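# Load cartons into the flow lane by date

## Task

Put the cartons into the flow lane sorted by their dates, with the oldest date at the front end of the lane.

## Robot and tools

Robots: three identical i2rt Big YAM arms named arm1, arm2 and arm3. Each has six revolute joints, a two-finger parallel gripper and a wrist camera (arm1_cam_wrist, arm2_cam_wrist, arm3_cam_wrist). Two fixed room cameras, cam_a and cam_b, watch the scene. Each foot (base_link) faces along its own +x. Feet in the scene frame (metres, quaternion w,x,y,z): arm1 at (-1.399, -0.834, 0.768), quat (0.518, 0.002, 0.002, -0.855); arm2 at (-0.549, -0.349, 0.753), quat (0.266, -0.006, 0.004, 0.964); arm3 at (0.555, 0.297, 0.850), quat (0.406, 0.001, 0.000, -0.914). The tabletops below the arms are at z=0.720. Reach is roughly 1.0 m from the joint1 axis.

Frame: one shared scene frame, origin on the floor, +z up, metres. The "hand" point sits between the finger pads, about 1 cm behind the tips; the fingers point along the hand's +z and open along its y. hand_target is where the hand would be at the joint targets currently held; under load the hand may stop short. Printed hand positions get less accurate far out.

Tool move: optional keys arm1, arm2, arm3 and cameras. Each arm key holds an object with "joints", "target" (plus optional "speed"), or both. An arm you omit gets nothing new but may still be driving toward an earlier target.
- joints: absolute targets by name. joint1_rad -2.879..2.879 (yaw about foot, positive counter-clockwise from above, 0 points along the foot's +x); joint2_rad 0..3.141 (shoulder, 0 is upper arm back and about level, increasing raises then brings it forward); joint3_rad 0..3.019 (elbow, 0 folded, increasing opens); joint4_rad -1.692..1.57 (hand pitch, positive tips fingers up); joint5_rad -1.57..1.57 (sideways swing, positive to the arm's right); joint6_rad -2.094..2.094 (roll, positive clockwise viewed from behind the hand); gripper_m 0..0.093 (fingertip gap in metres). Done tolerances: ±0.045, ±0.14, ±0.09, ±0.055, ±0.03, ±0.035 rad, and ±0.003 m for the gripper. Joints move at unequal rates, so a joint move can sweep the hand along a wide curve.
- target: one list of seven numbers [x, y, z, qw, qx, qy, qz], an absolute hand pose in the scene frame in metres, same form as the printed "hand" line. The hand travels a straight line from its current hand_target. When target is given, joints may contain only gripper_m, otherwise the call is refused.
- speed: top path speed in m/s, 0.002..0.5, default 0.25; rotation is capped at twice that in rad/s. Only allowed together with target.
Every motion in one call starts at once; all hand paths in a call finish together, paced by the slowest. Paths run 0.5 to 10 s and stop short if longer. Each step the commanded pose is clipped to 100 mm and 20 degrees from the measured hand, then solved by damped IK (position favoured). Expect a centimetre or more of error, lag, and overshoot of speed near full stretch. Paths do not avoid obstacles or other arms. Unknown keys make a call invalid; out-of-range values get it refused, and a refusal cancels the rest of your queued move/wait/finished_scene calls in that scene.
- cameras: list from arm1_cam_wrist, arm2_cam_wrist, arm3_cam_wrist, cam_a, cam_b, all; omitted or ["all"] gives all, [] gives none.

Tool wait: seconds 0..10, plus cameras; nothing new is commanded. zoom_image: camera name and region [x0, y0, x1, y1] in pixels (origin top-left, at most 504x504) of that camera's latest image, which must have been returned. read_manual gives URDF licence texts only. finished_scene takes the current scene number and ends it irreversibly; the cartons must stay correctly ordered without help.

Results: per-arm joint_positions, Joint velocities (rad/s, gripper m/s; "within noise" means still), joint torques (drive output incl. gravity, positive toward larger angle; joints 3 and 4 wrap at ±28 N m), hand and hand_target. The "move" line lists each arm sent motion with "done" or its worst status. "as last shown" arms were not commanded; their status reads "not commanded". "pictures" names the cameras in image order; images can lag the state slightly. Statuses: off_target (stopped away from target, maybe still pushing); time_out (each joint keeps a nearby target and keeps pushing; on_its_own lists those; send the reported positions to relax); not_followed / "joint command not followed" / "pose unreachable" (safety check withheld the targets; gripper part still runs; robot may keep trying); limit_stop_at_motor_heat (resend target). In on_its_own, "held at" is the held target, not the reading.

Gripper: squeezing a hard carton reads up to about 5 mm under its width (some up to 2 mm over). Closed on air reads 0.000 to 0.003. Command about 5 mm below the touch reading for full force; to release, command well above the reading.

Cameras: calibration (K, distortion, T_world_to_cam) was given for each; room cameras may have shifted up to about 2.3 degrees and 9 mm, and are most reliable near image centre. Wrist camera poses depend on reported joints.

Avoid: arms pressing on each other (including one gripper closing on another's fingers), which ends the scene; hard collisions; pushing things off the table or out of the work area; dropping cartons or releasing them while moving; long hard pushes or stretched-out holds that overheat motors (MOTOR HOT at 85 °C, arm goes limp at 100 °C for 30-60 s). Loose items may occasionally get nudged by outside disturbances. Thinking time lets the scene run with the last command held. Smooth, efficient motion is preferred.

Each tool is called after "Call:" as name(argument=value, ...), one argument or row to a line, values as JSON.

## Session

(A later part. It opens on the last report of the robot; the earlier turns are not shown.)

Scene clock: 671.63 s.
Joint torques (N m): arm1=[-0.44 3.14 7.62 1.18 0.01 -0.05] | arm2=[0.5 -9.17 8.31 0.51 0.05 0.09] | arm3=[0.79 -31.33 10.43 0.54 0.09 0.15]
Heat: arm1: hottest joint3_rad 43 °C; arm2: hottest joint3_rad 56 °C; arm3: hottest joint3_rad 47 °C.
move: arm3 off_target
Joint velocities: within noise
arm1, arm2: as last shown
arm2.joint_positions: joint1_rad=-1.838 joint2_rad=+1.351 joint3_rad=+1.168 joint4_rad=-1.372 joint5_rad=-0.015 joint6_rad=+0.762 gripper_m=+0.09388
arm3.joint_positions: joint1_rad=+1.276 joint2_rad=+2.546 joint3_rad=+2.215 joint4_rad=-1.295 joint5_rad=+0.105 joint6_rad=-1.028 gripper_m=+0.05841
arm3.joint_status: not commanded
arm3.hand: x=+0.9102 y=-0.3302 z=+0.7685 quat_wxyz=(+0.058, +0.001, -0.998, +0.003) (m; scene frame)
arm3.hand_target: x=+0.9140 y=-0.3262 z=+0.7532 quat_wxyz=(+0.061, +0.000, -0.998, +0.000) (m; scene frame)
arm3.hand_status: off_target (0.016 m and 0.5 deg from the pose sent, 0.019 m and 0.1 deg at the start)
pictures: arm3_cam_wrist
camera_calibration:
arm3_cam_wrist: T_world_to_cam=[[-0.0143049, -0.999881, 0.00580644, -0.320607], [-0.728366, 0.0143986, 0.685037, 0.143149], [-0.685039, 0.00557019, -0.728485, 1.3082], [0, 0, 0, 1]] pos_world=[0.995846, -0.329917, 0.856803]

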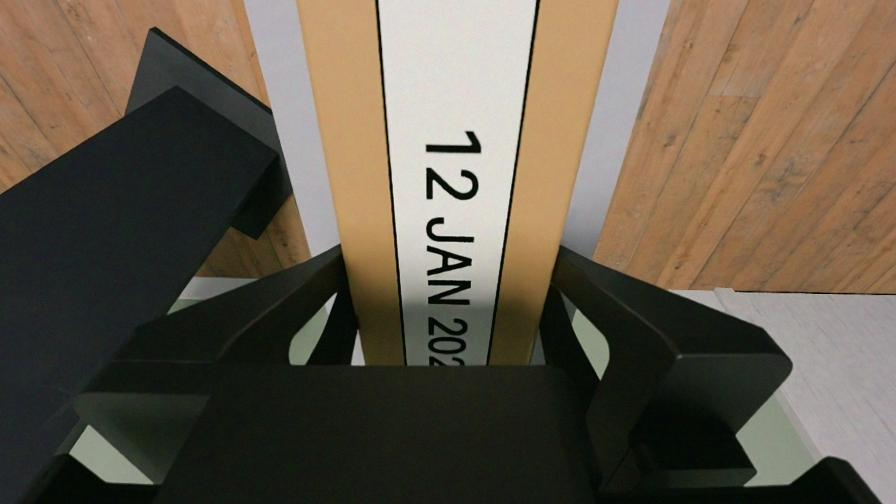

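Call:
move(
  arm3={"target": [0.9143, -0.3278, 0.771, 0.0615, 0, -0.9981, 0.0], "speed": 0.05},
  cameras=[],
)

Call:
move(
  arm3={"joints": {"gripper_m": 0.094}},
  cameras=["arm3_cam_wrist", "cam_b"],
)

Scene clock: 675.90 s.
Joint torques (N m): arm1=[-0.56 3.14 7.61 1.2 0.01 -0.06] | arm2=[0.44 -9.17 8.32 0.5 0.05 0.1] | arm3=[0.91 -33.03 11.71 -0.29 0.08 0.16]
Heat: arm1: hottest joint3_rad 43 °C; arm2: hottest joint3_rad 55 °C; arm3: hottest joint3_rad 46 °C.
move: arm3 done
Joint velocities: within noise
arm1.joint_positions: joint1_rad=-0.283 joint2_rad=+0.600 joint3_rad=+1.586 joint4_rad=-1.492 joint5_rad=+0.001 joint6_rad=+0.008 gripper_m=+0.09389
arm1.joint_status: not commanded
arm1.hand: x=-1.5205 y=-0.9620 z=+1.3664 quat_wxyz=(-0.199, -0.795, -0.335, +0.465) (m; scene frame)
arm1.hand_target: x=-1.5198 y=-0.9575 z=+1.3706 quat_wxyz=(-0.195, -0.795, -0.332, +0.469) (m; scene frame)
arm1.hand_status: not commanded
arm2: as last shown
arm3.joint_positions: joint1_rad=+1.276 joint2_rad=+2.546 joint3_rad=+2.215 joint4_rad=-1.300 joint5_rad=+0.105 joint6_rad=-1.028 gripper_m=+0.05841
arm3.joint_status: not commanded
arm3.hand: x=+0.9095 y=-0.3290 z=+0.7686 quat_wxyz=(+0.060, +0.001, -0.998, +0.001) (m; scene frame)
arm3.hand_target: x=+0.9143 y=-0.3278 z=+0.7710 quat_wxyz=(+0.061, +0.000, -0.998, +0.000) (m; scene frame)
arm3.hand_status: done (0.006 m and 0.3 deg from the pose sent, 0.005 m and 0.5 deg at the start)
pictures: none
No camera images: "cameras" was empty.

Scene clock: 676.57 s.
Joint torques (N m): arm1=[-0.56 3.08 7.61 1.2 0.01 -0.06] | arm2=[0.5 -9.17 8.32 0.51 0.05 0.09] | arm3=[0.67 -32.73 11.79 -0.14 0.08 0.14]
Heat: arm1: hottest joint3_rad 43 °C; arm2: hottest joint3_rad 55 °C; arm3: hottest joint3_rad 46 °C.
move: arm3 done
Joint velocities: within noise
arm1, arm2: as last shown
arm3.joint_positions: joint1_rad=+1.276 joint2_rad=+2.546 joint3_rad=+2.215 joint4_rad=-1.307 joint5_rad=+0.105 joint6_rad=-1.028 gripper_m=+0.09380
arm3.joint_status: all done
arm3.hand: x=+0.9087 y=-0.3277 z=+0.7687 quat_wxyz=(+0.061, +0.001, -0.998, -0.002) (m; scene frame)
arm3.hand_target: x=+0.9142 y=-0.3278 z=+0.7710 quat_wxyz=(+0.061, +0.000, -0.998, +0.000) (m; scene frame)
arm3.hand_status: not commanded
pictures: arm3_cam_wrist, cam_b
camera_calibration:
arm3_cam_wrist: T_world_to_cam=[[-0.014615, -0.999885, -0.00416453, -0.310276], [-0.724129, 0.00771209, 0.689622, 0.132266], [-0.68951, 0.0130945, -0.724158, 1.3105], [0, 0, 0, 1]] pos_world=[0.994849, -0.328421, 0.856506]

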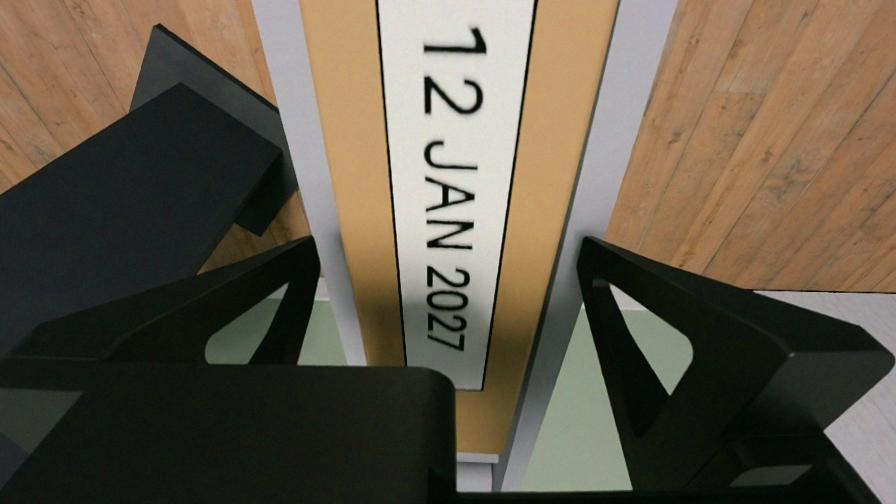

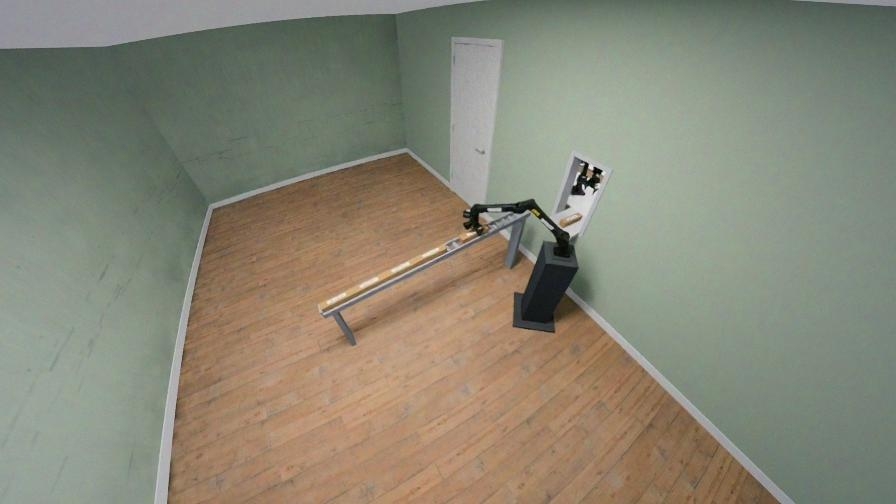

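Call:
move(
  arm3={"target": [0.905, -0.318, 0.90, 0.0615, 0, -0.9981, 0.0], "speed": 0.15},
  arm2={"joints": {"joint1_rad": -1.0, "joint6_rad": 0.3}},
  cameras=["arm3_cam_wrist", "cam_b"],
)

Call:
zoom_image(
  camera="cam_b",
  region=[300, 180, 600, 330],
)

Scene clock: 681.60 s.
Joint torques (N m): arm1=[-0.5 3.08 7.62 1.2 0.01 -0.06] | arm2=[0.38 -9.23 8.32 0.5 0.02 -0.12] | arm3=[0.62 -32.03 14.39 -0.13 0.09 0.1]
Heat: arm1: hottest joint3_rad 43 °C; arm2: hottest joint3_rad 55 °C; arm3: hottest joint3_rad 46 °C.
move: arm2 done; arm3 off_target
Joint velocities: within noise
arm1: as last shown
arm2.joint_positions: joint1_rad=-1.007 joint2_rad=+1.351 joint3_rad=+1.168 joint4_rad=-1.372 joint5_rad=-0.015 joint6_rad=+0.311 gripper_m=+0.09389
arm2.joint_status: all done
arm2.hand: x=-0.5622 y=+0.0379 z=+0.9482 quat_wxyz=(+0.001, +0.599, -0.801, -0.003) (m; scene frame)
arm2.hand_target: x=-0.5644 y=+0.0327 z=+0.9411 quat_wxyz=(+0.005, +0.606, -0.796, +0.003) (m; scene frame)
arm2.hand_status: not commanded
arm3.joint_positions: joint1_rad=+1.276 joint2_rad=+2.384 joint3_rad=+2.222 joint4_rad=-1.503 joint5_rad=+0.105 joint6_rad=-1.028 gripper_m=+0.09387
arm3.joint_status: not commanded
arm3.hand: x=+0.8978 y=-0.3100 z=+0.8867 quat_wxyz=(+0.068, +0.001, -0.998, -0.013) (m; scene frame)
arm3.hand_target: x=+0.9046 y=-0.3175 z=+0.9001 quat_wxyz=(+0.061, +0.000, -0.998, +0.000) (m; scene frame)
arm3.hand_status: off_target (0.017 m and 1.7 deg from the pose sent, 0.132 m and 0.2 deg at the start)
pictures: arm3_cam_wrist, cam_b
camera_calibration:
arm3_cam_wrist: T_world_to_cam=[[-0.0148005, -0.999531, -0.0268104, -0.271908], [-0.714576, -0.00818185, 0.69951, 0.0205685], [-0.699401, 0.0295112, -0.71412, 1.39331], [0, 0, 0, 1]] pos_world=[0.985154, -0.31273, 0.973311]

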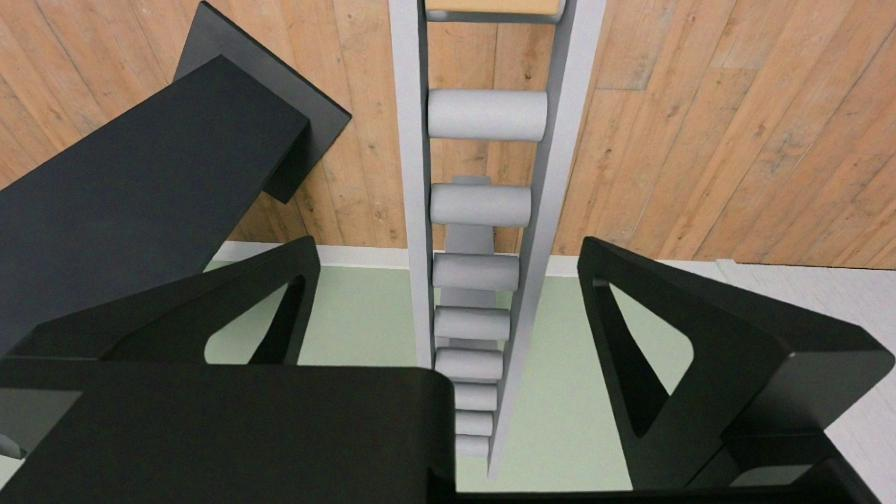

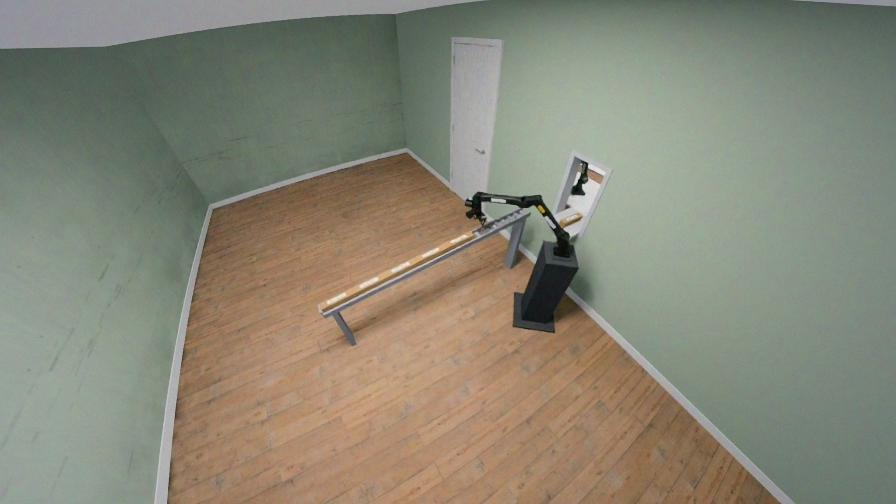

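Scaled by 1.680 from the camera's 896x504 image, which has a finer 1280x720 frame.

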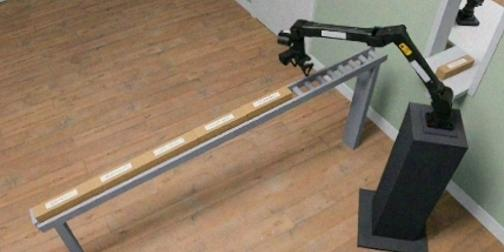

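Call:
move(
  arm3={"target": [0.72, 0.01, 0.97, 0, 0, -1, 0], "speed": 0.25},
  cameras=[],
)

Call:
move(
  arm3={"joints": {"joint1_rad": -0.31, "joint6_rad": 0.53}},
  cameras=[],
)

Call:
move(
  arm3={"target": [0.06, 0.008, 0.925, 0, 1, 0, 0], "speed": 0.2},
  cameras=["arm3_cam_wrist"],
)

Scene clock: 694.60 s.
Joint torques (N m): arm1=[-0.56 3.14 7.62 1.18 0.01 -0.05] | arm2=[0.38 -9.23 8.31 0.5 0.02 -0.12] | arm3=[-0.91 -11.93 9.78 0.05 -0.14 -0.03]
Heat: arm1: hottest joint3_rad 43 °C; arm2: hottest joint3_rad 55 °C; arm3: hottest joint2_rad 47 °C.
move: arm3 done
Joint velocities: within noise
arm1, arm2: as last shown
arm2.hand_target: x=-0.5644 y=+0.0327 z=+0.9411 quat_wxyz=(+0.005, +0.606, -0.795, +0.003) (m; scene frame)
arm3.joint_positions: joint1_rad=+1.272 joint2_rad=+1.285 joint3_rad=+0.891 joint4_rad=-1.166 joint5_rad=+0.004 joint6_rad=-1.036 gripper_m=+0.09387
arm3.joint_status: not commanded
arm3.hand: x=+0.7251 y=+0.0084 z=+0.9710 quat_wxyz=(-0.002, +0.001, -1.000, +0.006) (m; scene frame)
arm3.hand_target: x=+0.7202 y=+0.0100 z=+0.9700 quat_wxyz=(+0.000, +0.000, -1.000, +0.000) (m; scene frame)
arm3.hand_status: done (0.005 m and 0.7 deg from the pose sent, 0.376 m and 8.0 deg at the start)
pictures: none
No camera images: "cameras" was empty.

Scene clock: 696.50 s.
Joint torques (N m): arm1=[-0.62 3.19 7.61 1.2 0.01 -0.06] | arm2=[0.38 -9.17 8.32 0.51 0.02 -0.12] | arm3=[-0.56 -11.81 9.83 0.1 0.04 0.15]
Heat: arm1: hottest joint3_rad 43 °C; arm2: hottest joint3_rad 55 °C; arm3: hottest joint2_rad 47 °C.
move: arm3 done
Joint velocities: within noise
arm1, arm2: as last shown
arm3.joint_positions: joint1_rad=-0.301 joint2_rad=+1.285 joint3_rad=+0.891 joint4_rad=-1.166 joint5_rad=+0.003 joint6_rad=+0.522 gripper_m=+0.09394
arm3.joint_status: all done
arm3.hand: x=+0.2650 y=+0.1271 z=+0.9701 quat_wxyz=(-0.001, -1.000, -0.007, +0.005) (m; scene frame)
arm3.hand_target: x=+0.2669 y=+0.1315 z=+0.9691 quat_wxyz=(+0.001, -1.000, +0.002, -0.001) (m; scene frame)
arm3.hand_status: not commanded
pictures: none
No camera images: "cameras" was empty.

Scene clock: 698.70 s.
Joint torques (N m): arm1=[-0.56 3.08 7.61 1.2 0 -0.05] | arm2=[0.44 -9.17 8.32 0.5 0.02 -0.12] | arm3=[-0.15 -21.83 14.01 0.1 0 0.15]
Heat: arm1: hottest joint3_rad 43 °C; arm2: hottest joint3_rad 55 °C; arm3: hottest joint2_rad 47 °C.
move: arm3 off_target
Joint velocities: within noise
arm1, arm2: as last shown
arm3.joint_positions: joint1_rad=-0.301 joint2_rad=+1.895 joint3_rad=+1.506 joint4_rad=-1.182 joint5_rad=+0.003 joint6_rad=+0.523 gripper_m=+0.09394
arm3.joint_status: not commanded
arm3.hand: x=+0.0722 y=+0.0127 z=+0.9259 quat_wxyz=(+0.002, -1.000, -0.006, -0.001) (m; scene frame)
arm3.hand_target: x=+0.0604 y=+0.0084 z=+0.9250 quat_wxyz=(+0.000, -1.000, +0.000, +0.000) (m; scene frame)
arm3.hand_status: off_target (0.013 m and 0.8 deg from the pose sent, 0.241 m and 0.9 deg at the start)
pictures: arm3_cam_wrist
camera_calibration:
arm3_cam_wrist: T_world_to_cam=[[0.00316353, 0.999995, 0.000682602, -0.0126254], [0.802459, -0.00294593, 0.5967, -0.608526], [0.596699, -0.00133992, -0.802464, 0.822984], [0, 0, 0, 1]] pos_world=[-0.00271697, 0.0119354, 1.02353]

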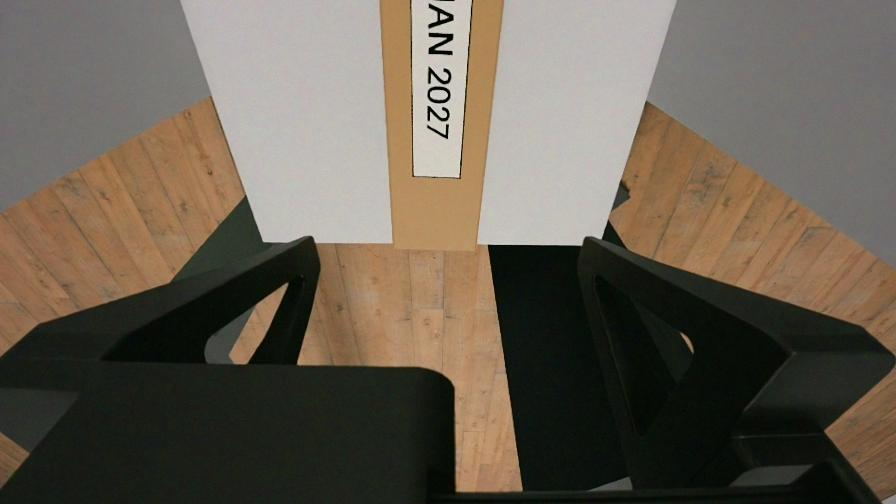

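Call:
move(
  arm3={"target": [0.016, 0.003, 0.845, 0, 1, 0, 0], "speed": 0.13},
  cameras=[],
)

Call:
move(
  arm3={"target": [0.015, 0.007, 0.800, 0, 1, 0, 0], "speed": 0.1},
  cameras=["arm3_cam_wrist"],
)

Scene clock: 703.83 s.
Joint torques (N m): arm1=[-0.56 3.14 7.65 1.2 0 -0.05] | arm2=[0.38 -9.23 8.31 0.51 0.02 -0.12] | arm3=[-0.85 -24.23 13.15 0.64 0.01 -0.02]
Heat: arm1: hottest joint3_rad 43 °C; arm2: hottest joint3_rad 54 °C; arm3: hottest joint3_rad 47 °C.
move: arm3 off_target
Joint velocities: within noise
arm1, arm2: as last shown
arm3.joint_positions: joint1_rad=-0.325 joint2_rad=+2.083 joint3_rad=+1.586 joint4_rad=-1.092 joint5_rad=+0.003 joint6_rad=+0.510 gripper_m=+0.09394
arm3.joint_status: not commanded
arm3.hand: x=+0.0326 y=+0.0059 z=+0.8482 quat_wxyz=(+0.006, -1.000, -0.001, -0.008) (m; scene frame)
arm3.hand_target: x=+0.0165 y=+0.0034 z=+0.8452 quat_wxyz=(+0.000, -1.000, +0.000, +0.000) (m; scene frame)
arm3.hand_status: off_target (0.017 m and 1.2 deg from the pose sent, 0.099 m and 0.8 deg at the start)
pictures: none
No camera images: "cameras" was empty.

Scene clock: 704.93 s.
Joint torques (N m): arm1=[-0.5 3.14 7.64 1.2 0.01 -0.05] | arm2=[0.38 -9.23 8.31 0.51 0.02 -0.12] | arm3=[-0.79 -24.64 10.11 0.76 -0.01 -0.05]
Heat: arm1: hottest joint3_rad 43 °C; arm2: hottest joint3_rad 54 °C; arm3: hottest joint3_rad 47 °C.
move: arm3 off_target
Joint velocities: within noise
arm1, arm2: as last shown
arm3.joint_positions: joint1_rad=-0.331 joint2_rad=+2.142 joint3_rad=+1.586 joint4_rad=-1.004 joint5_rad=+0.003 joint6_rad=+0.504 gripper_m=+0.09394
arm3.joint_status: not commanded
arm3.hand: x=+0.0197 y=+0.0026 z=+0.8138 quat_wxyz=(-0.001, -1.000, -0.001, +0.004) (m; scene frame)
arm3.hand_target: x=+0.0154 y=+0.0073 z=+0.8002 quat_wxyz=(+0.000, -1.000, +0.000, +0.000) (m; scene frame)
arm3.hand_status: off_target (0.015 m and 0.5 deg from the pose sent, 0.051 m and 1.2 deg at the start)
pictures: arm3_cam_wrist
camera_calibration:
arm3_cam_wrist: T_world_to_cam=[[0.0141646, 0.999886, -0.00515421, 0.00224969], [0.808475, -0.0084196, 0.58847, -0.492956], [0.58836, -0.0125025, -0.808503, 0.76946], [0, 0, 0, 1]] pos_world=[-0.0542078, 0.00322025, 0.912212]

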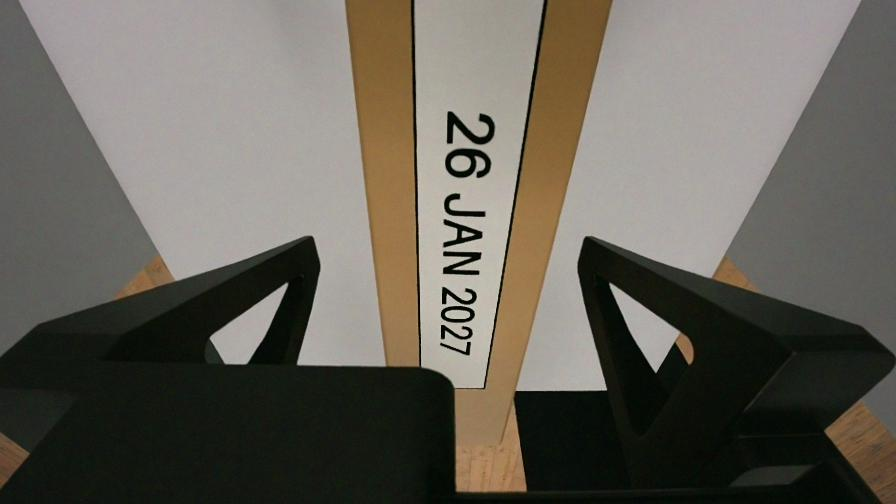

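Call:
move(
  arm3={"target": [0.026, 0.0095, 0.790, 0, 1, 0, 0], "speed": 0.07},
  cameras=["arm3_cam_wrist"],
)

Scene clock: 709.83 s.
Joint torques (N m): arm1=[-0.62 3.14 7.64 1.18 0.01 -0.06] | arm2=[0.38 -9.23 8.31 0.53 0.02 -0.12] | arm3=[-0.26 -25.29 8.83 0.77 0 0.03]
Heat: arm1: hottest joint3_rad 43 °C; arm2: hottest joint3_rad 54 °C; arm3: hottest joint3_rad 47 °C.
move: arm3 off_target
Joint velocities: within noise
arm1.joint_positions: joint1_rad=-0.283 joint2_rad=+0.600 joint3_rad=+1.586 joint4_rad=-1.492 joint5_rad=+0.001 joint6_rad=+0.008 gripper_m=+0.09389
arm1.joint_status: not commanded
arm1.hand: x=-1.5205 y=-0.9620 z=+1.3664 quat_wxyz=(-0.199, -0.795, -0.335, +0.465) (m; scene frame)
arm1.hand_target: x=-1.5198 y=-0.9575 z=+1.3706 quat_wxyz=(-0.195, -0.795, -0.332, +0.469) (m; scene frame)
arm1.hand_status: not commanded
arm2: as last shown
arm3.joint_positions: joint1_rad=-0.331 joint2_rad=+2.142 joint3_rad=+1.550 joint4_rad=-0.965 joint5_rad=+0.003 joint6_rad=+0.503 gripper_m=+0.09394
arm3.joint_status: not commanded
arm3.hand: x=+0.0256 y=+0.0059 z=+0.8024 quat_wxyz=(-0.002, -1.000, -0.001, +0.006) (m; scene frame)
arm3.hand_target: x=+0.0262 y=+0.0096 z=+0.7902 quat_wxyz=(+0.000, -1.000, +0.000, +0.000) (m; scene frame)
arm3.hand_status: off_target (0.013 m and 0.7 deg from the pose sent, 0.026 m and 0.6 deg at the start)
pictures: arm3_cam_wrist
camera_calibration:
arm3_cam_wrist: T_world_to_cam=[[0.013798, 0.999884, -0.00641743, -0.000176347], [0.809832, -0.00741035, 0.586615, -0.489559], [0.586499, -0.0132911, -0.809841, 0.757836], [0, 0, 0, 1]] pos_world=[-0.0480075, 0.00662103, 0.900908]

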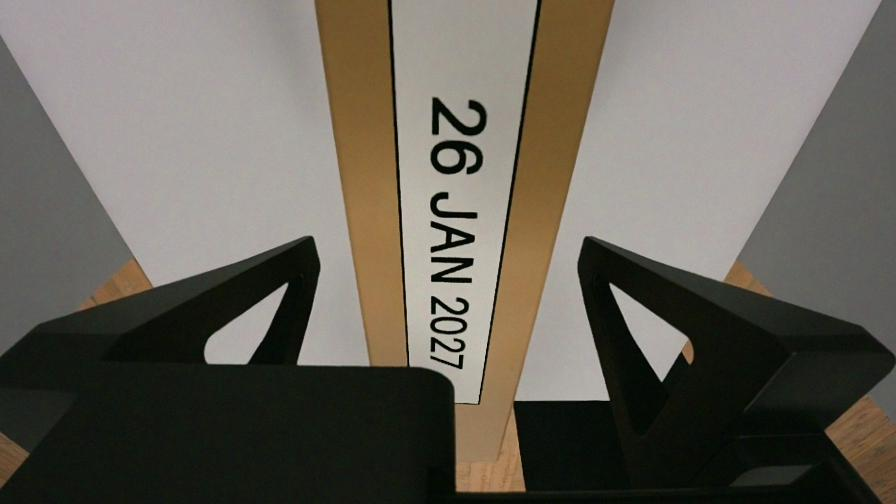

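Call:
move(
  arm3={"joints": {"gripper_m": 0.052}},
  cameras=["arm3_cam_wrist"],
)

Call:
move(
  arm3={"target": [0.03, 0.004, 0.91, 0, 1, 0, 0], "speed": 0.12},
  cameras=["arm3_cam_wrist"],
)

Scene clock: 713.10 s.
Joint torques (N m): arm1=[-0.5 3.08 7.62 1.21 0.01 -0.05] | arm2=[0.38 -9.23 8.32 0.51 0.02 -0.12] | arm3=[-0.38 -25.35 8.84 0.76 -0.03 0.01]
Heat: arm1: hottest joint3_rad 43 °C; arm2: hottest joint3_rad 54 °C; arm3: hottest joint3_rad 47 °C.
move: arm3 off_target
Joint velocities: within noise
arm1, arm2: as last shown
arm3.joint_positions: joint1_rad=-0.331 joint2_rad=+2.142 joint3_rad=+1.550 joint4_rad=-0.965 joint5_rad=+0.003 joint6_rad=+0.504 gripper_m=+0.05832
arm3.joint_status: gripper_m off_target (ended at +0.05835, target +0.05200)
arm3.hand: x=+0.0255 y=+0.0059 z=+0.8024 quat_wxyz=(-0.002, -1.000, -0.001, +0.006) (m; scene frame)
arm3.hand_target: x=+0.0262 y=+0.0096 z=+0.7902 quat_wxyz=(+0.000, -1.000, +0.000, +0.000) (m; scene frame)
arm3.hand_status: not commanded
pictures: arm3_cam_wrist
camera_calibration:
arm3_cam_wrist: T_world_to_cam=[[0.0141787, 0.99988, -0.00627553, -0.000283872], [0.810122, -0.00780861, 0.58621, -0.489096], [0.58609, -0.0133956, -0.810135, 0.75814], [0, 0, 0, 1]] pos_world=[-0.0481072, 0.00662043, 0.900907]

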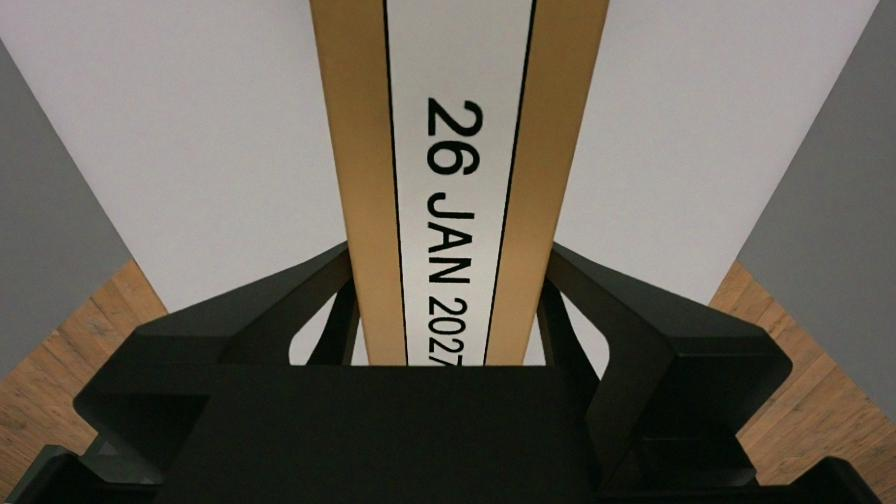

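Scene clock: 714.93 s.
Joint torques (N m): arm1=[-0.62 3.14 7.61 1.18 0.01 -0.05] | arm2=[0.38 -9.23 8.31 0.51 0.02 -0.12] | arm3=[0.62 -28.16 14.78 -0.13 -0.01 0.15]
Heat: arm1: hottest joint3_rad 43 °C; arm2: hottest joint3_rad 54 °C; arm3: hottest joint3_rad 47 °C.
move: arm3 off_target
Joint velocities: within noise
arm1: as last shown
arm2.joint_positions: joint1_rad=-1.007 joint2_rad=+1.351 joint3_rad=+1.168 joint4_rad=-1.372 joint5_rad=-0.015 joint6_rad=+0.311 gripper_m=+0.09389
arm2.joint_status: not commanded
arm2.hand: x=-0.5622 y=+0.0379 z=+0.9482 quat_wxyz=(+0.001, +0.599, -0.801, -0.003) (m; scene frame)
arm2.hand_target: x=-0.5644 y=+0.0327 z=+0.9411 quat_wxyz=(+0.005, +0.606, -0.795, +0.003) (m; scene frame)
arm2.hand_status: not commanded
arm3.joint_positions: joint1_rad=-0.331 joint2_rad=+2.030 joint3_rad=+1.579 joint4_rad=-1.187 joint5_rad=+0.003 joint6_rad=+0.503 gripper_m=+0.05832
arm3.joint_status: not commanded
arm3.hand: x=+0.0486 y=+0.0186 z=+0.8767 quat_wxyz=(+0.018, -0.999, -0.001, -0.030) (m; scene frame)
arm3.hand_target: x=+0.0315 y=+0.0049 z=+0.9103 quat_wxyz=(+0.000, -1.000, +0.000, +0.000) (m; scene frame)
arm3.hand_status: off_target (0.041 m and 4.0 deg from the pose sent, 0.108 m and 0.7 deg at the start)
pictures: arm3_cam_wrist
camera_calibration:
arm3_cam_wrist: T_world_to_cam=[[0.0128152, 0.999356, 0.0335108, -0.0476892], [0.766035, -0.0313521, 0.642034, -0.597735], [0.642672, 0.0174427, -0.765943, 0.762946], [0, 0, 0, 1]] pos_world=[-0.031827, 0.0156104, 0.969738]

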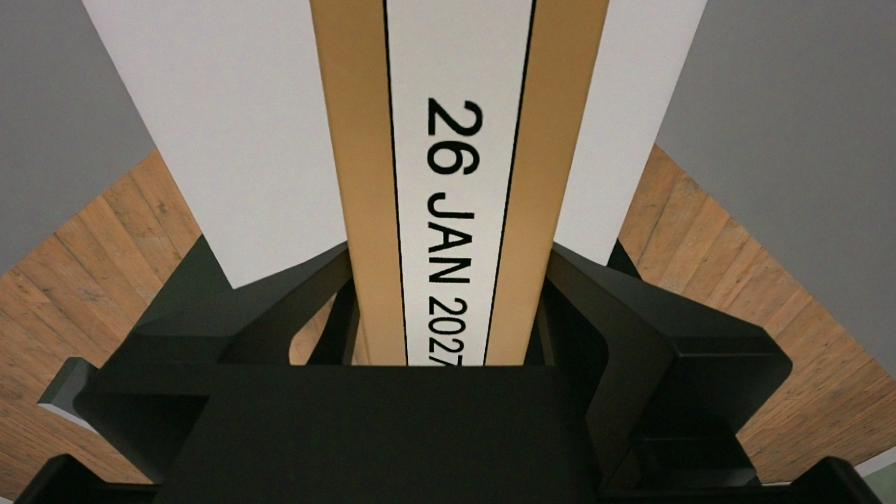

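Call:
move(
  arm3={"target": [0.27, 0.128, 0.98, 0, 1, 0, 0], "speed": 0.2},
  cameras=[],
)

Call:
move(
  arm3={"joints": {"joint1_rad": 1.02, "joint6_rad": -1.285}},
  cameras=[],
)

Call:
move(
  arm3={"target": [0.742, -0.325, 0.915, 0.0615, 0, -0.9981, 0.003], "speed": 0.2},
  cameras=["arm3_cam_wrist"],
)

Scene clock: 719.97 s.
Joint torques (N m): arm1=[-0.5 3.08 7.64 1.18 0.01 -0.05] | arm2=[0.44 -9.17 8.32 0.51 0.02 -0.12] | arm3=[1.2 -13.45 11.21 0.01 0.02 0.16]
Heat: arm1: hottest joint3_rad 43 °C; arm2: hottest joint3_rad 54 °C; arm3: hottest joint3_rad 47 °C.
move: arm3 off_target
Joint velocities: within noise
arm1, arm2: as last shown
arm3.joint_positions: joint1_rad=-0.309 joint2_rad=+1.286 joint3_rad=+0.892 joint4_rad=-1.195 joint5_rad=+0.002 joint6_rad=+0.530 gripper_m=+0.05832
arm3.joint_status: not commanded
arm3.hand: x=+0.2699 y=+0.1327 z=+0.9699 quat_wxyz=(+0.006, -1.000, +0.001, -0.009) (m; scene frame)
arm3.hand_target: x=+0.2700 y=+0.1281 z=+0.9799 quat_wxyz=(+0.000, -1.000, +0.000, +0.000) (m; scene frame)
arm3.hand_status: off_target (0.011 m and 1.2 deg from the pose sent, 0.268 m and 4.0 deg at the start)
pictures: none
No camera images: "cameras" was empty.

Scene clock: 721.77 s.
Joint torques (N m): arm1=[-0.5 3.08 7.64 1.18 0.01 -0.05] | arm2=[0.38 -9.23 8.31 0.51 0.02 -0.12] | arm3=[0.73 -13.45 11.12 -0.13 0.01 -0.03]
Heat: arm1: hottest joint3_rad 43 °C; arm2: hottest joint3_rad 54 °C; arm3: hottest joint3_rad 47 °C.
move: arm3 done
Joint velocities: within noise
arm1, arm2: as last shown
arm3.joint_positions: joint1_rad=+1.012 joint2_rad=+1.286 joint3_rad=+0.892 joint4_rad=-1.195 joint5_rad=+0.000 joint6_rad=-1.277 gripper_m=+0.05845
arm3.joint_status: all done
arm3.hand: x=+0.6440 y=-0.0187 z=+0.9707 quat_wxyz=(+0.001, -0.008, -1.000, -0.009) (m; scene frame)
arm3.hand_target: x=+0.6469 y=-0.0202 z=+0.9807 quat_wxyz=(-0.001, +0.000, -1.000, +0.001) (m; scene frame)
arm3.hand_status: not commanded
pictures: none
No camera images: "cameras" was empty.

Scene clock: 724.47 s.
Joint torques (N m): arm1=[-0.56 3.14 7.62 1.2 0.01 -0.05] | arm2=[0.38 -9.23 8.32 0.51 0.02 -0.12] | arm3=[0.85 -28.45 15.75 -0.28 0.18 0.16]
Heat: arm1: hottest joint3_rad 43 °C; arm2: hottest joint3_rad 54 °C; arm3: hottest joint3_rad 47 °C.
move: arm3 off_target
Joint velocities: within noise
arm1, arm2: as last shown
arm3.joint_positions: joint1_rad=+1.049 joint2_rad=+2.153 joint3_rad=+1.833 joint4_rad=-1.330 joint5_rad=+0.116 joint6_rad=-1.252 gripper_m=+0.05845
arm3.joint_status: not commanded
arm3.hand: x=+0.7299 y=-0.3079 z=+0.8957 quat_wxyz=(+0.066, +0.000, -0.998, -0.020) (m; scene frame)
arm3.hand_target: x=+0.7416 y=-0.3237 z=+0.9154 quat_wxyz=(+0.061, +0.000, -0.998, +0.003) (m; scene frame)
arm3.hand_status: off_target (0.029 m and 2.6 deg from the pose sent, 0.326 m and 7.1 deg at the start)
pictures: arm3_cam_wrist
camera_calibration:
arm3_cam_wrist: T_world_to_cam=[[-0.0182025, -0.999058, -0.0393991, -0.258156], [-0.717051, -0.0144176, 0.696872, -0.103379], [-0.696783, 0.040936, -0.716113, 1.28559], [0, 0, 0, 1]] pos_world=[0.816951, -0.31203, 0.982498]

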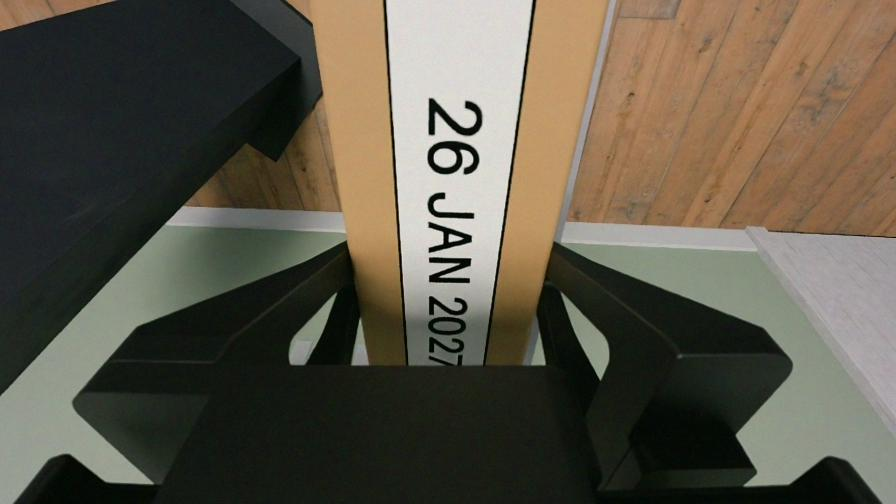

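Call:
move(
  arm3={"target": [0.745, -0.338, 0.885, 0.0615, 0, -0.9981, 0.005], "speed": 0.12},
  cameras=[],
)

Call:
move(
  arm3={"target": [0.745, -0.342, 0.868, 0.0615, 0, -0.9981, 0.005], "speed": 0.1},
  cameras=["arm3_cam_wrist"],
)

Scene clock: 727.70 s.
Joint torques (N m): arm1=[-0.56 3.14 7.64 1.2 0 -0.05] | arm2=[0.44 -9.23 8.32 0.51 0.02 -0.12] | arm3=[0.97 -29.68 15.42 0.34 0.18 0.11]
Heat: arm1: hottest joint3_rad 43 °C; arm2: hottest joint3_rad 54 °C; arm3: hottest joint3_rad 48 °C.
move: arm3 off_target
Joint velocities: within noise
arm1, arm2: as last shown
arm3.joint_positions: joint1_rad=+1.049 joint2_rad=+2.220 joint3_rad=+1.856 joint4_rad=-1.308 joint5_rad=+0.117 joint6_rad=-1.252 gripper_m=+0.05845
arm3.joint_status: not commanded
arm3.hand: x=+0.7320 y=-0.3148 z=+0.8622 quat_wxyz=(+0.070, +0.001, -0.997, -0.030) (m; scene frame)
arm3.hand_target: x=+0.7445 y=-0.3362 z=+0.8858 quat_wxyz=(+0.061, +0.000, -0.998, +0.005) (m; scene frame)
arm3.hand_status: off_target (0.035 m and 4.1 deg from the pose sent, 0.035 m and 2.9 deg at the start)
pictures: none
No camera images: "cameras" was empty.

Scene clock: 728.83 s.
Joint torques (N m): arm1=[-0.56 3.14 7.61 1.18 0.01 -0.05] | arm2=[0.38 -9.29 8.32 0.51 0.03 -0.12] | arm3=[0.91 -29.74 15.31 0.34 0.15 0.11]
Heat: arm1: hottest joint3_rad 43 °C; arm2: hottest joint3_rad 54 °C; arm3: hottest joint3_rad 48 °C.
move: arm3 off_target
Joint velocities: within noise
arm1, arm2: as last shown
arm3.joint_positions: joint1_rad=+1.049 joint2_rad=+2.240 joint3_rad=+1.858 joint4_rad=-1.282 joint5_rad=+0.118 joint6_rad=-1.252 gripper_m=+0.05845
arm3.joint_status: not commanded
arm3.hand: x=+0.7333 y=-0.3192 z=+0.8497 quat_wxyz=(+0.069, +0.001, -0.997, -0.026) (m; scene frame)
arm3.hand_target: x=+0.7446 y=-0.3405 z=+0.8689 quat_wxyz=(+0.061, +0.000, -0.998, +0.005) (m; scene frame)
arm3.hand_status: off_target (0.032 m and 3.7 deg from the pose sent, 0.031 m and 4.1 deg at the start)
pictures: arm3_cam_wrist
camera_calibration:
arm3_cam_wrist: T_world_to_cam=[[-0.0183158, -0.998463, -0.0523028, -0.259947], [-0.712979, -0.0236307, 0.700787, -0.0783512], [-0.700946, 0.0501263, -0.711451, 1.25755], [0, 0, 0, 1]] pos_world=[0.820853, -0.324436, 0.935999]

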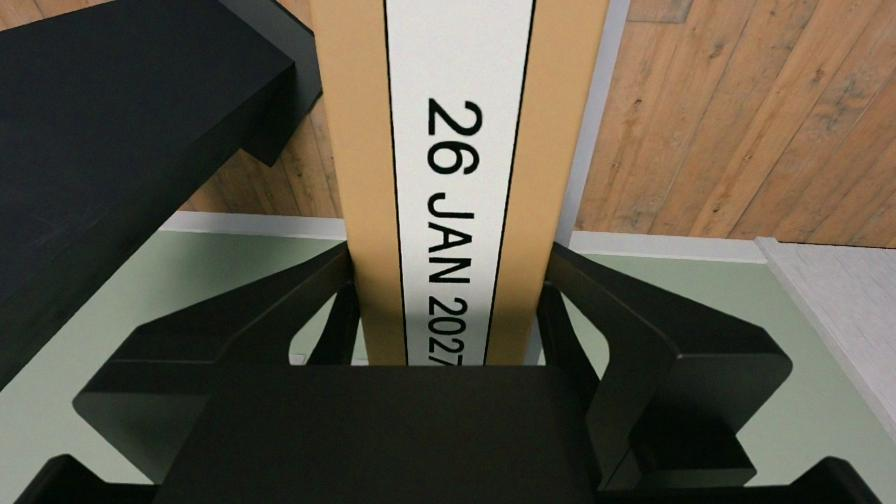

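Call:
move(
  arm3={"target": [0.745, -0.346, 0.856, 0.0615, 0, -0.9981, 0.008], "speed": 0.1},
  cameras=["arm3_cam_wrist"],
)

Scene clock: 732.37 s.
Joint torques (N m): arm1=[-0.62 3.19 7.61 1.17 0.01 -0.06] | arm2=[0.32 -9.23 8.32 0.51 0.02 -0.12] | arm3=[0.67 -29.74 15.21 0.4 0.17 0.08]
Heat: arm1: hottest joint3_rad 43 °C; arm2: hottest joint3_rad 54 °C; arm3: hottest joint3_rad 48 °C.
move: arm3 off_target
Joint velocities: within noise
arm1.joint_positions: joint1_rad=-0.283 joint2_rad=+0.600 joint3_rad=+1.586 joint4_rad=-1.492 joint5_rad=+0.001 joint6_rad=+0.008 gripper_m=+0.09389
arm1.joint_status: not commanded
arm1.hand: x=-1.5205 y=-0.9620 z=+1.3664 quat_wxyz=(-0.199, -0.795, -0.335, +0.465) (m; scene frame)
arm1.hand_target: x=-1.5198 y=-0.9575 z=+1.3706 quat_wxyz=(-0.195, -0.795, -0.332, +0.469) (m; scene frame)
arm1.hand_status: not commanded
arm2: as last shown
arm3.joint_positions: joint1_rad=+1.049 joint2_rad=+2.258 joint3_rad=+1.858 joint4_rad=-1.258 joint5_rad=+0.120 joint6_rad=-1.252 gripper_m=+0.05845
arm3.joint_status: not commanded
arm3.hand: x=+0.7341 y=-0.3224 z=+0.8378 quat_wxyz=(+0.069, +0.001, -0.997, -0.023) (m; scene frame)
arm3.hand_target: x=+0.7445 y=-0.3444 z=+0.8568 quat_wxyz=(+0.061, +0.000, -0.998, +0.008) (m; scene frame)
arm3.hand_status: off_target (0.032 m and 3.7 deg from the pose sent, 0.030 m and 4.0 deg at the start)
pictures: arm3_cam_wrist
camera_calibration:
arm3_cam_wrist: T_world_to_cam=[[-0.0181579, -0.998766, -0.0462154, -0.269103], [-0.712963, -0.019472, 0.700932, -0.0682946], [-0.700967, 0.0456773, -0.71173, 1.24861], [0, 0, 0, 1]] pos_world=[0.821653, -0.327133, 0.924102]

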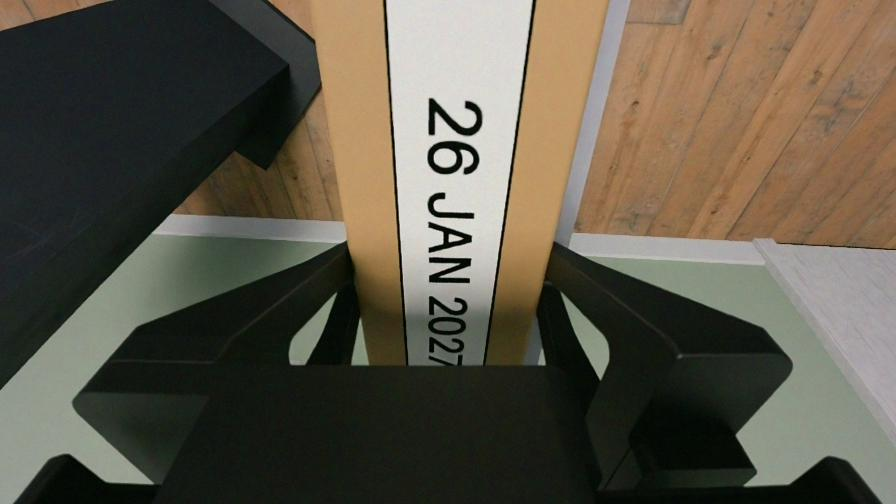

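Call:
move(
  arm3={"target": [0.745, -0.353, 0.848, 0.0615, 0, -0.9981, 0.009], "speed": 0.1},
  cameras=["arm3_cam_wrist"],
)

Scene clock: 737.20 s.
Joint torques (N m): arm1=[-0.62 3.14 7.64 1.18 0 -0.05] | arm2=[0.38 -9.23 8.31 0.51 0.02 -0.12] | arm3=[0.44 -29.86 15.36 0.34 0.16 0.05]
Heat: arm1: hottest joint3_rad 43 °C; arm2: hottest joint3_rad 53 °C; arm3: hottest joint3_rad 49 °C.
move: arm3 off_target
Joint velocities: within noise
arm1, arm2: as last shown
arm3.joint_positions: joint1_rad=+1.049 joint2_rad=+2.282 joint3_rad=+1.882 joint4_rad=-1.253 joint5_rad=+0.121 joint6_rad=-1.252 gripper_m=+0.05845
arm3.joint_status: not commanded
arm3.hand: x=+0.7362 y=-0.3292 z=+0.8310 quat_wxyz=(+0.069, +0.000, -0.997, -0.020) (m; scene frame)
arm3.hand_target: x=+0.7446 y=-0.3515 z=+0.8489 quat_wxyz=(+0.061, +0.000, -0.998, +0.009) (m; scene frame)
arm3.hand_status: off_target (0.031 m and 3.5 deg from the pose sent, 0.034 m and 3.8 deg at the start)
pictures: arm3_cam_wrist
camera_calibration:
arm3_cam_wrist: T_world_to_cam=[[-0.0180102, -0.999, -0.0409286, -0.280716], [-0.713567, -0.0158311, 0.700408, -0.0601052], [-0.700356, 0.0418198, -0.712568, 1.24451], [0, 0, 0, 1]] pos_world=[0.823653, -0.333431, 0.917405]

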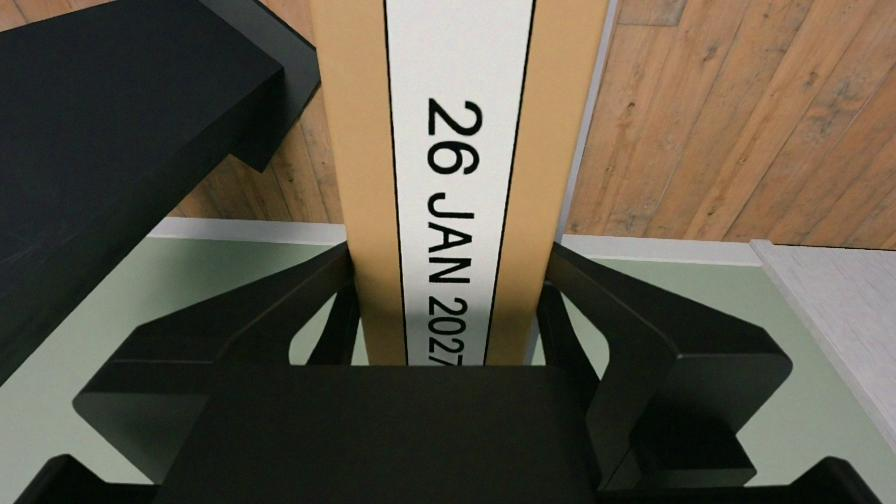

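Call:
move(
  arm3={"target": [0.745, -0.350, 0.838, 0.0615, 0, -0.9981, 0.007], "speed": 0.08},
  cameras=["arm3_cam_wrist", "cam_b"],
)

Scene clock: 745.40 s.
Joint torques (N m): arm1=[-0.56 3.08 7.62 1.2 0.01 -0.05] | arm2=[0.38 -9.29 8.32 0.51 0.02 -0.11] | arm3=[0.44 -29.68 13.97 0.49 0.12 0.08]
Heat: arm1: hottest joint3_rad 43 °C; arm2: hottest joint3_rad 53 °C; arm3: hottest joint3_rad 51 °C.
move: arm3 off_target
Joint velocities: within noise
arm1: as last shown
arm2.joint_positions: joint1_rad=-1.007 joint2_rad=+1.351 joint3_rad=+1.168 joint4_rad=-1.372 joint5_rad=-0.015 joint6_rad=+0.311 gripper_m=+0.09389
arm2.joint_status: not commanded
arm2.hand: x=-0.5622 y=+0.0379 z=+0.9482 quat_wxyz=(+0.001, +0.599, -0.801, -0.003) (m; scene frame)
arm2.hand_target: x=-0.5644 y=+0.0327 z=+0.9411 quat_wxyz=(+0.005, +0.606, -0.795, +0.003) (m; scene frame)
arm2.hand_status: not commanded
arm3.joint_positions: joint1_rad=+1.049 joint2_rad=+2.288 joint3_rad=+1.882 joint4_rad=-1.237 joint5_rad=+0.121 joint6_rad=-1.252 gripper_m=+0.05845
arm3.joint_status: not commanded
arm3.hand: x=+0.7371 y=-0.3321 z=+0.8266 quat_wxyz=(+0.067, +0.000, -0.998, -0.016) (m; scene frame)
arm3.hand_target: x=+0.7447 y=-0.3491 z=+0.8386 quat_wxyz=(+0.061, +0.000, -0.998, +0.007) (m; scene frame)
arm3.hand_status: off_target (0.023 m and 2.7 deg from the pose sent, 0.024 m and 3.3 deg at the start)
pictures: arm3_cam_wrist, cam_b
camera_calibration:
arm3_cam_wrist: T_world_to_cam=[[-0.0179702, -0.999342, -0.0315061, -0.291718], [-0.715708, -0.00914656, 0.69834, -0.050872], [-0.698169, 0.0350984, -0.715073, 1.24039], [0, 0, 0, 1]] pos_world=[0.824352, -0.335527, 0.913306]

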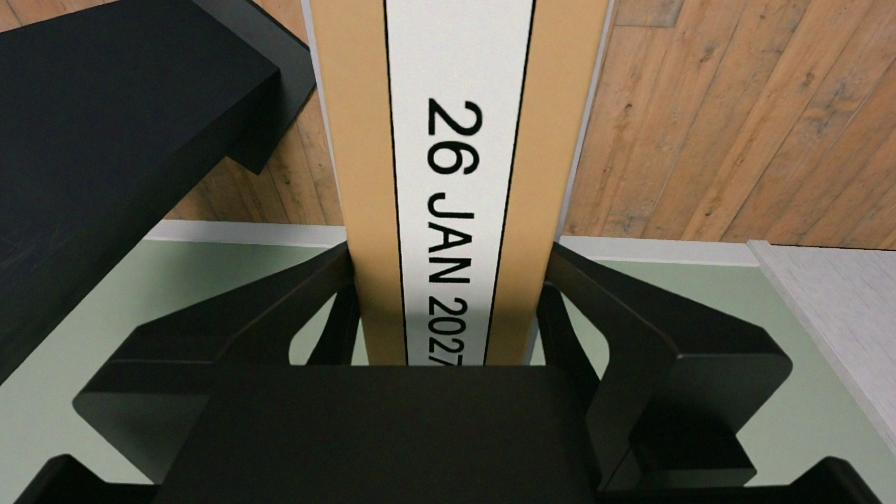

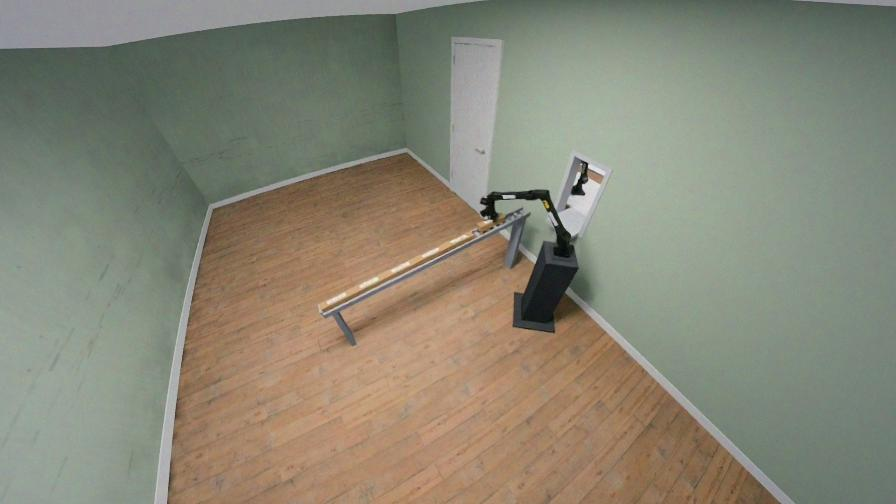

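Call:
zoom_image(
  camera="arm3_cam_wrist",
  region=[270, 0, 650, 220],
)

Scaled by 1.326 from the camera's 896x504 image, which has a finer 1280x720 frame.

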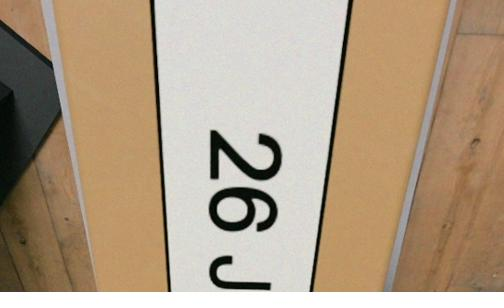

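Call:
move(
  arm3={"target": [0.745, -0.345, 0.826, 0.0615, 0, -0.9981, 0.006], "speed": 0.08},
  cameras=["arm3_cam_wrist"],
)

Call:
zoom_image(
  camera="arm3_cam_wrist",
  region=[270, 0, 650, 220],
)

Scene clock: 751.10 s.
Joint torques (N m): arm1=[-0.5 3.08 7.61 1.2 0.01 -0.05] | arm2=[0.38 -9.17 8.31 0.51 0.02 -0.12] | arm3=[0.62 -29.57 11.52 0.46 0.09 0.08]
Heat: arm1: hottest joint3_rad 43 °C; arm2: hottest joint3_rad 53 °C; arm3: hottest joint3_rad 51 °C.
move: arm3 done
Joint velocities: within noise
arm1, arm2: as last shown
arm3.joint_positions: joint1_rad=+1.049 joint2_rad=+2.292 joint3_rad=+1.882 joint4_rad=-1.208 joint5_rad=+0.121 joint6_rad=-1.252 gripper_m=+0.05845
arm3.joint_status: not commanded
arm3.hand: x=+0.7391 y=-0.3381 z=+0.8240 quat_wxyz=(+0.064, -0.001, -0.998, -0.004) (m; scene frame)
arm3.hand_target: x=+0.7450 y=-0.3448 z=+0.8261 quat_wxyz=(+0.061, +0.000, -0.998, +0.006) (m; scene frame)
arm3.hand_status: done (0.009 m and 1.2 deg from the pose sent, 0.015 m and 2.6 deg at the start)
pictures: arm3_cam_wrist
camera_calibration:
arm3_cam_wrist: T_world_to_cam=[[-0.017901, -0.999806, -0.00816379, -0.317231], [-0.721074, 0.00725331, 0.69282, -0.0336268], [-0.692627, 0.0182889, -0.721064, 1.23526], [0, 0, 0, 1]] pos_world=[0.825648, -0.339518, 0.91141]

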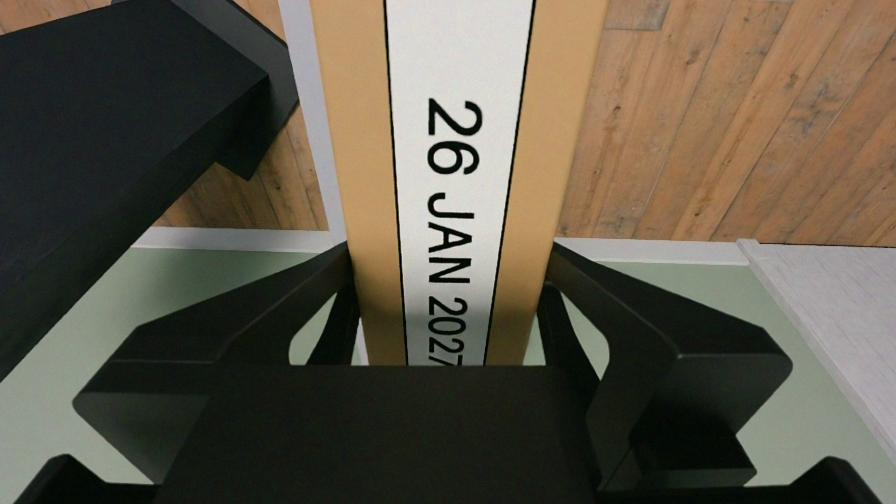

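Scaled by 1.326 from the camera's 896x504 image, which has a finer 1280x720 frame.

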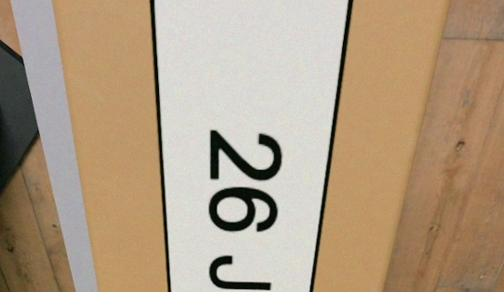

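Call:
move(
  arm3={"target": [0.745, -0.337, 0.821, 0.0615, 0, -0.9981, 0.004], "speed": 0.08},
  cameras=["arm3_cam_wrist"],
)

Call:
zoom_image(
  camera="arm3_cam_wrist",
  region=[270, 0, 650, 220],
)

Scene clock: 755.93 s.
Joint torques (N m): arm1=[-0.56 3.14 7.61 1.2 0.01 -0.06] | arm2=[0.38 -9.17 8.31 0.49 0.02 -0.12] | arm3=[0.85 -30.33 10.63 0.53 0.05 0.12]
Heat: arm1: hottest joint3_rad 43 °C; arm2: hottest joint3_rad 53 °C; arm3: hottest joint3_rad 51 °C.
move: arm3 off_target
Joint velocities: within noise
arm1, arm2: as last shown
arm3.joint_positions: joint1_rad=+1.049 joint2_rad=+2.292 joint3_rad=+1.853 joint4_rad=-1.188 joint5_rad=+0.121 joint6_rad=-1.252 gripper_m=+0.05845
arm3.joint_status: not commanded
arm3.hand: x=+0.7371 y=-0.3318 z=+0.8140 quat_wxyz=(+0.065, +0.000, -0.998, -0.008) (m; scene frame)
arm3.hand_target: x=+0.7449 y=-0.3368 z=+0.8211 quat_wxyz=(+0.061, +0.000, -0.998, +0.004) (m; scene frame)
arm3.hand_status: off_target (0.012 m and 1.4 deg from the pose sent, 0.007 m and 0.9 deg at the start)
pictures: arm3_cam_wrist
camera_calibration:
arm3_cam_wrist: T_world_to_cam=[[-0.0179036, -0.99971, -0.0161091, -0.304557], [-0.719253, 0.00168601, 0.694746, -0.0329914], [-0.694517, 0.024025, -0.719075, 1.22824], [0, 0, 0, 1]] pos_world=[0.82385, -0.333921, 0.901208]

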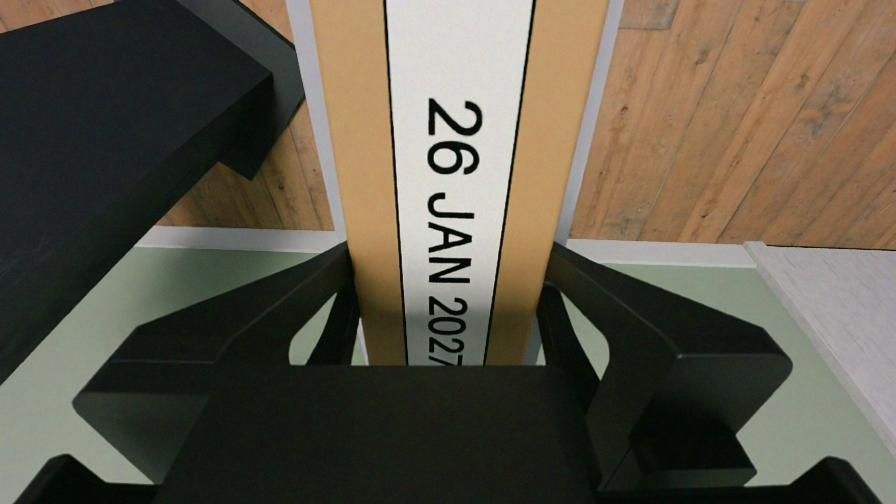

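Scaled by 1.326 from the camera's 896x504 image, which has a finer 1280x720 frame.

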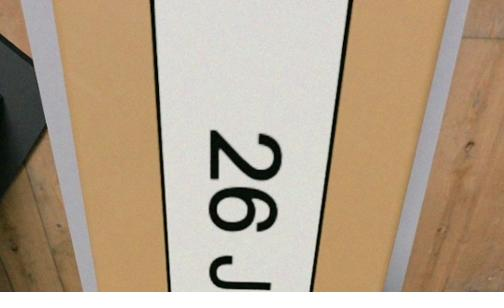

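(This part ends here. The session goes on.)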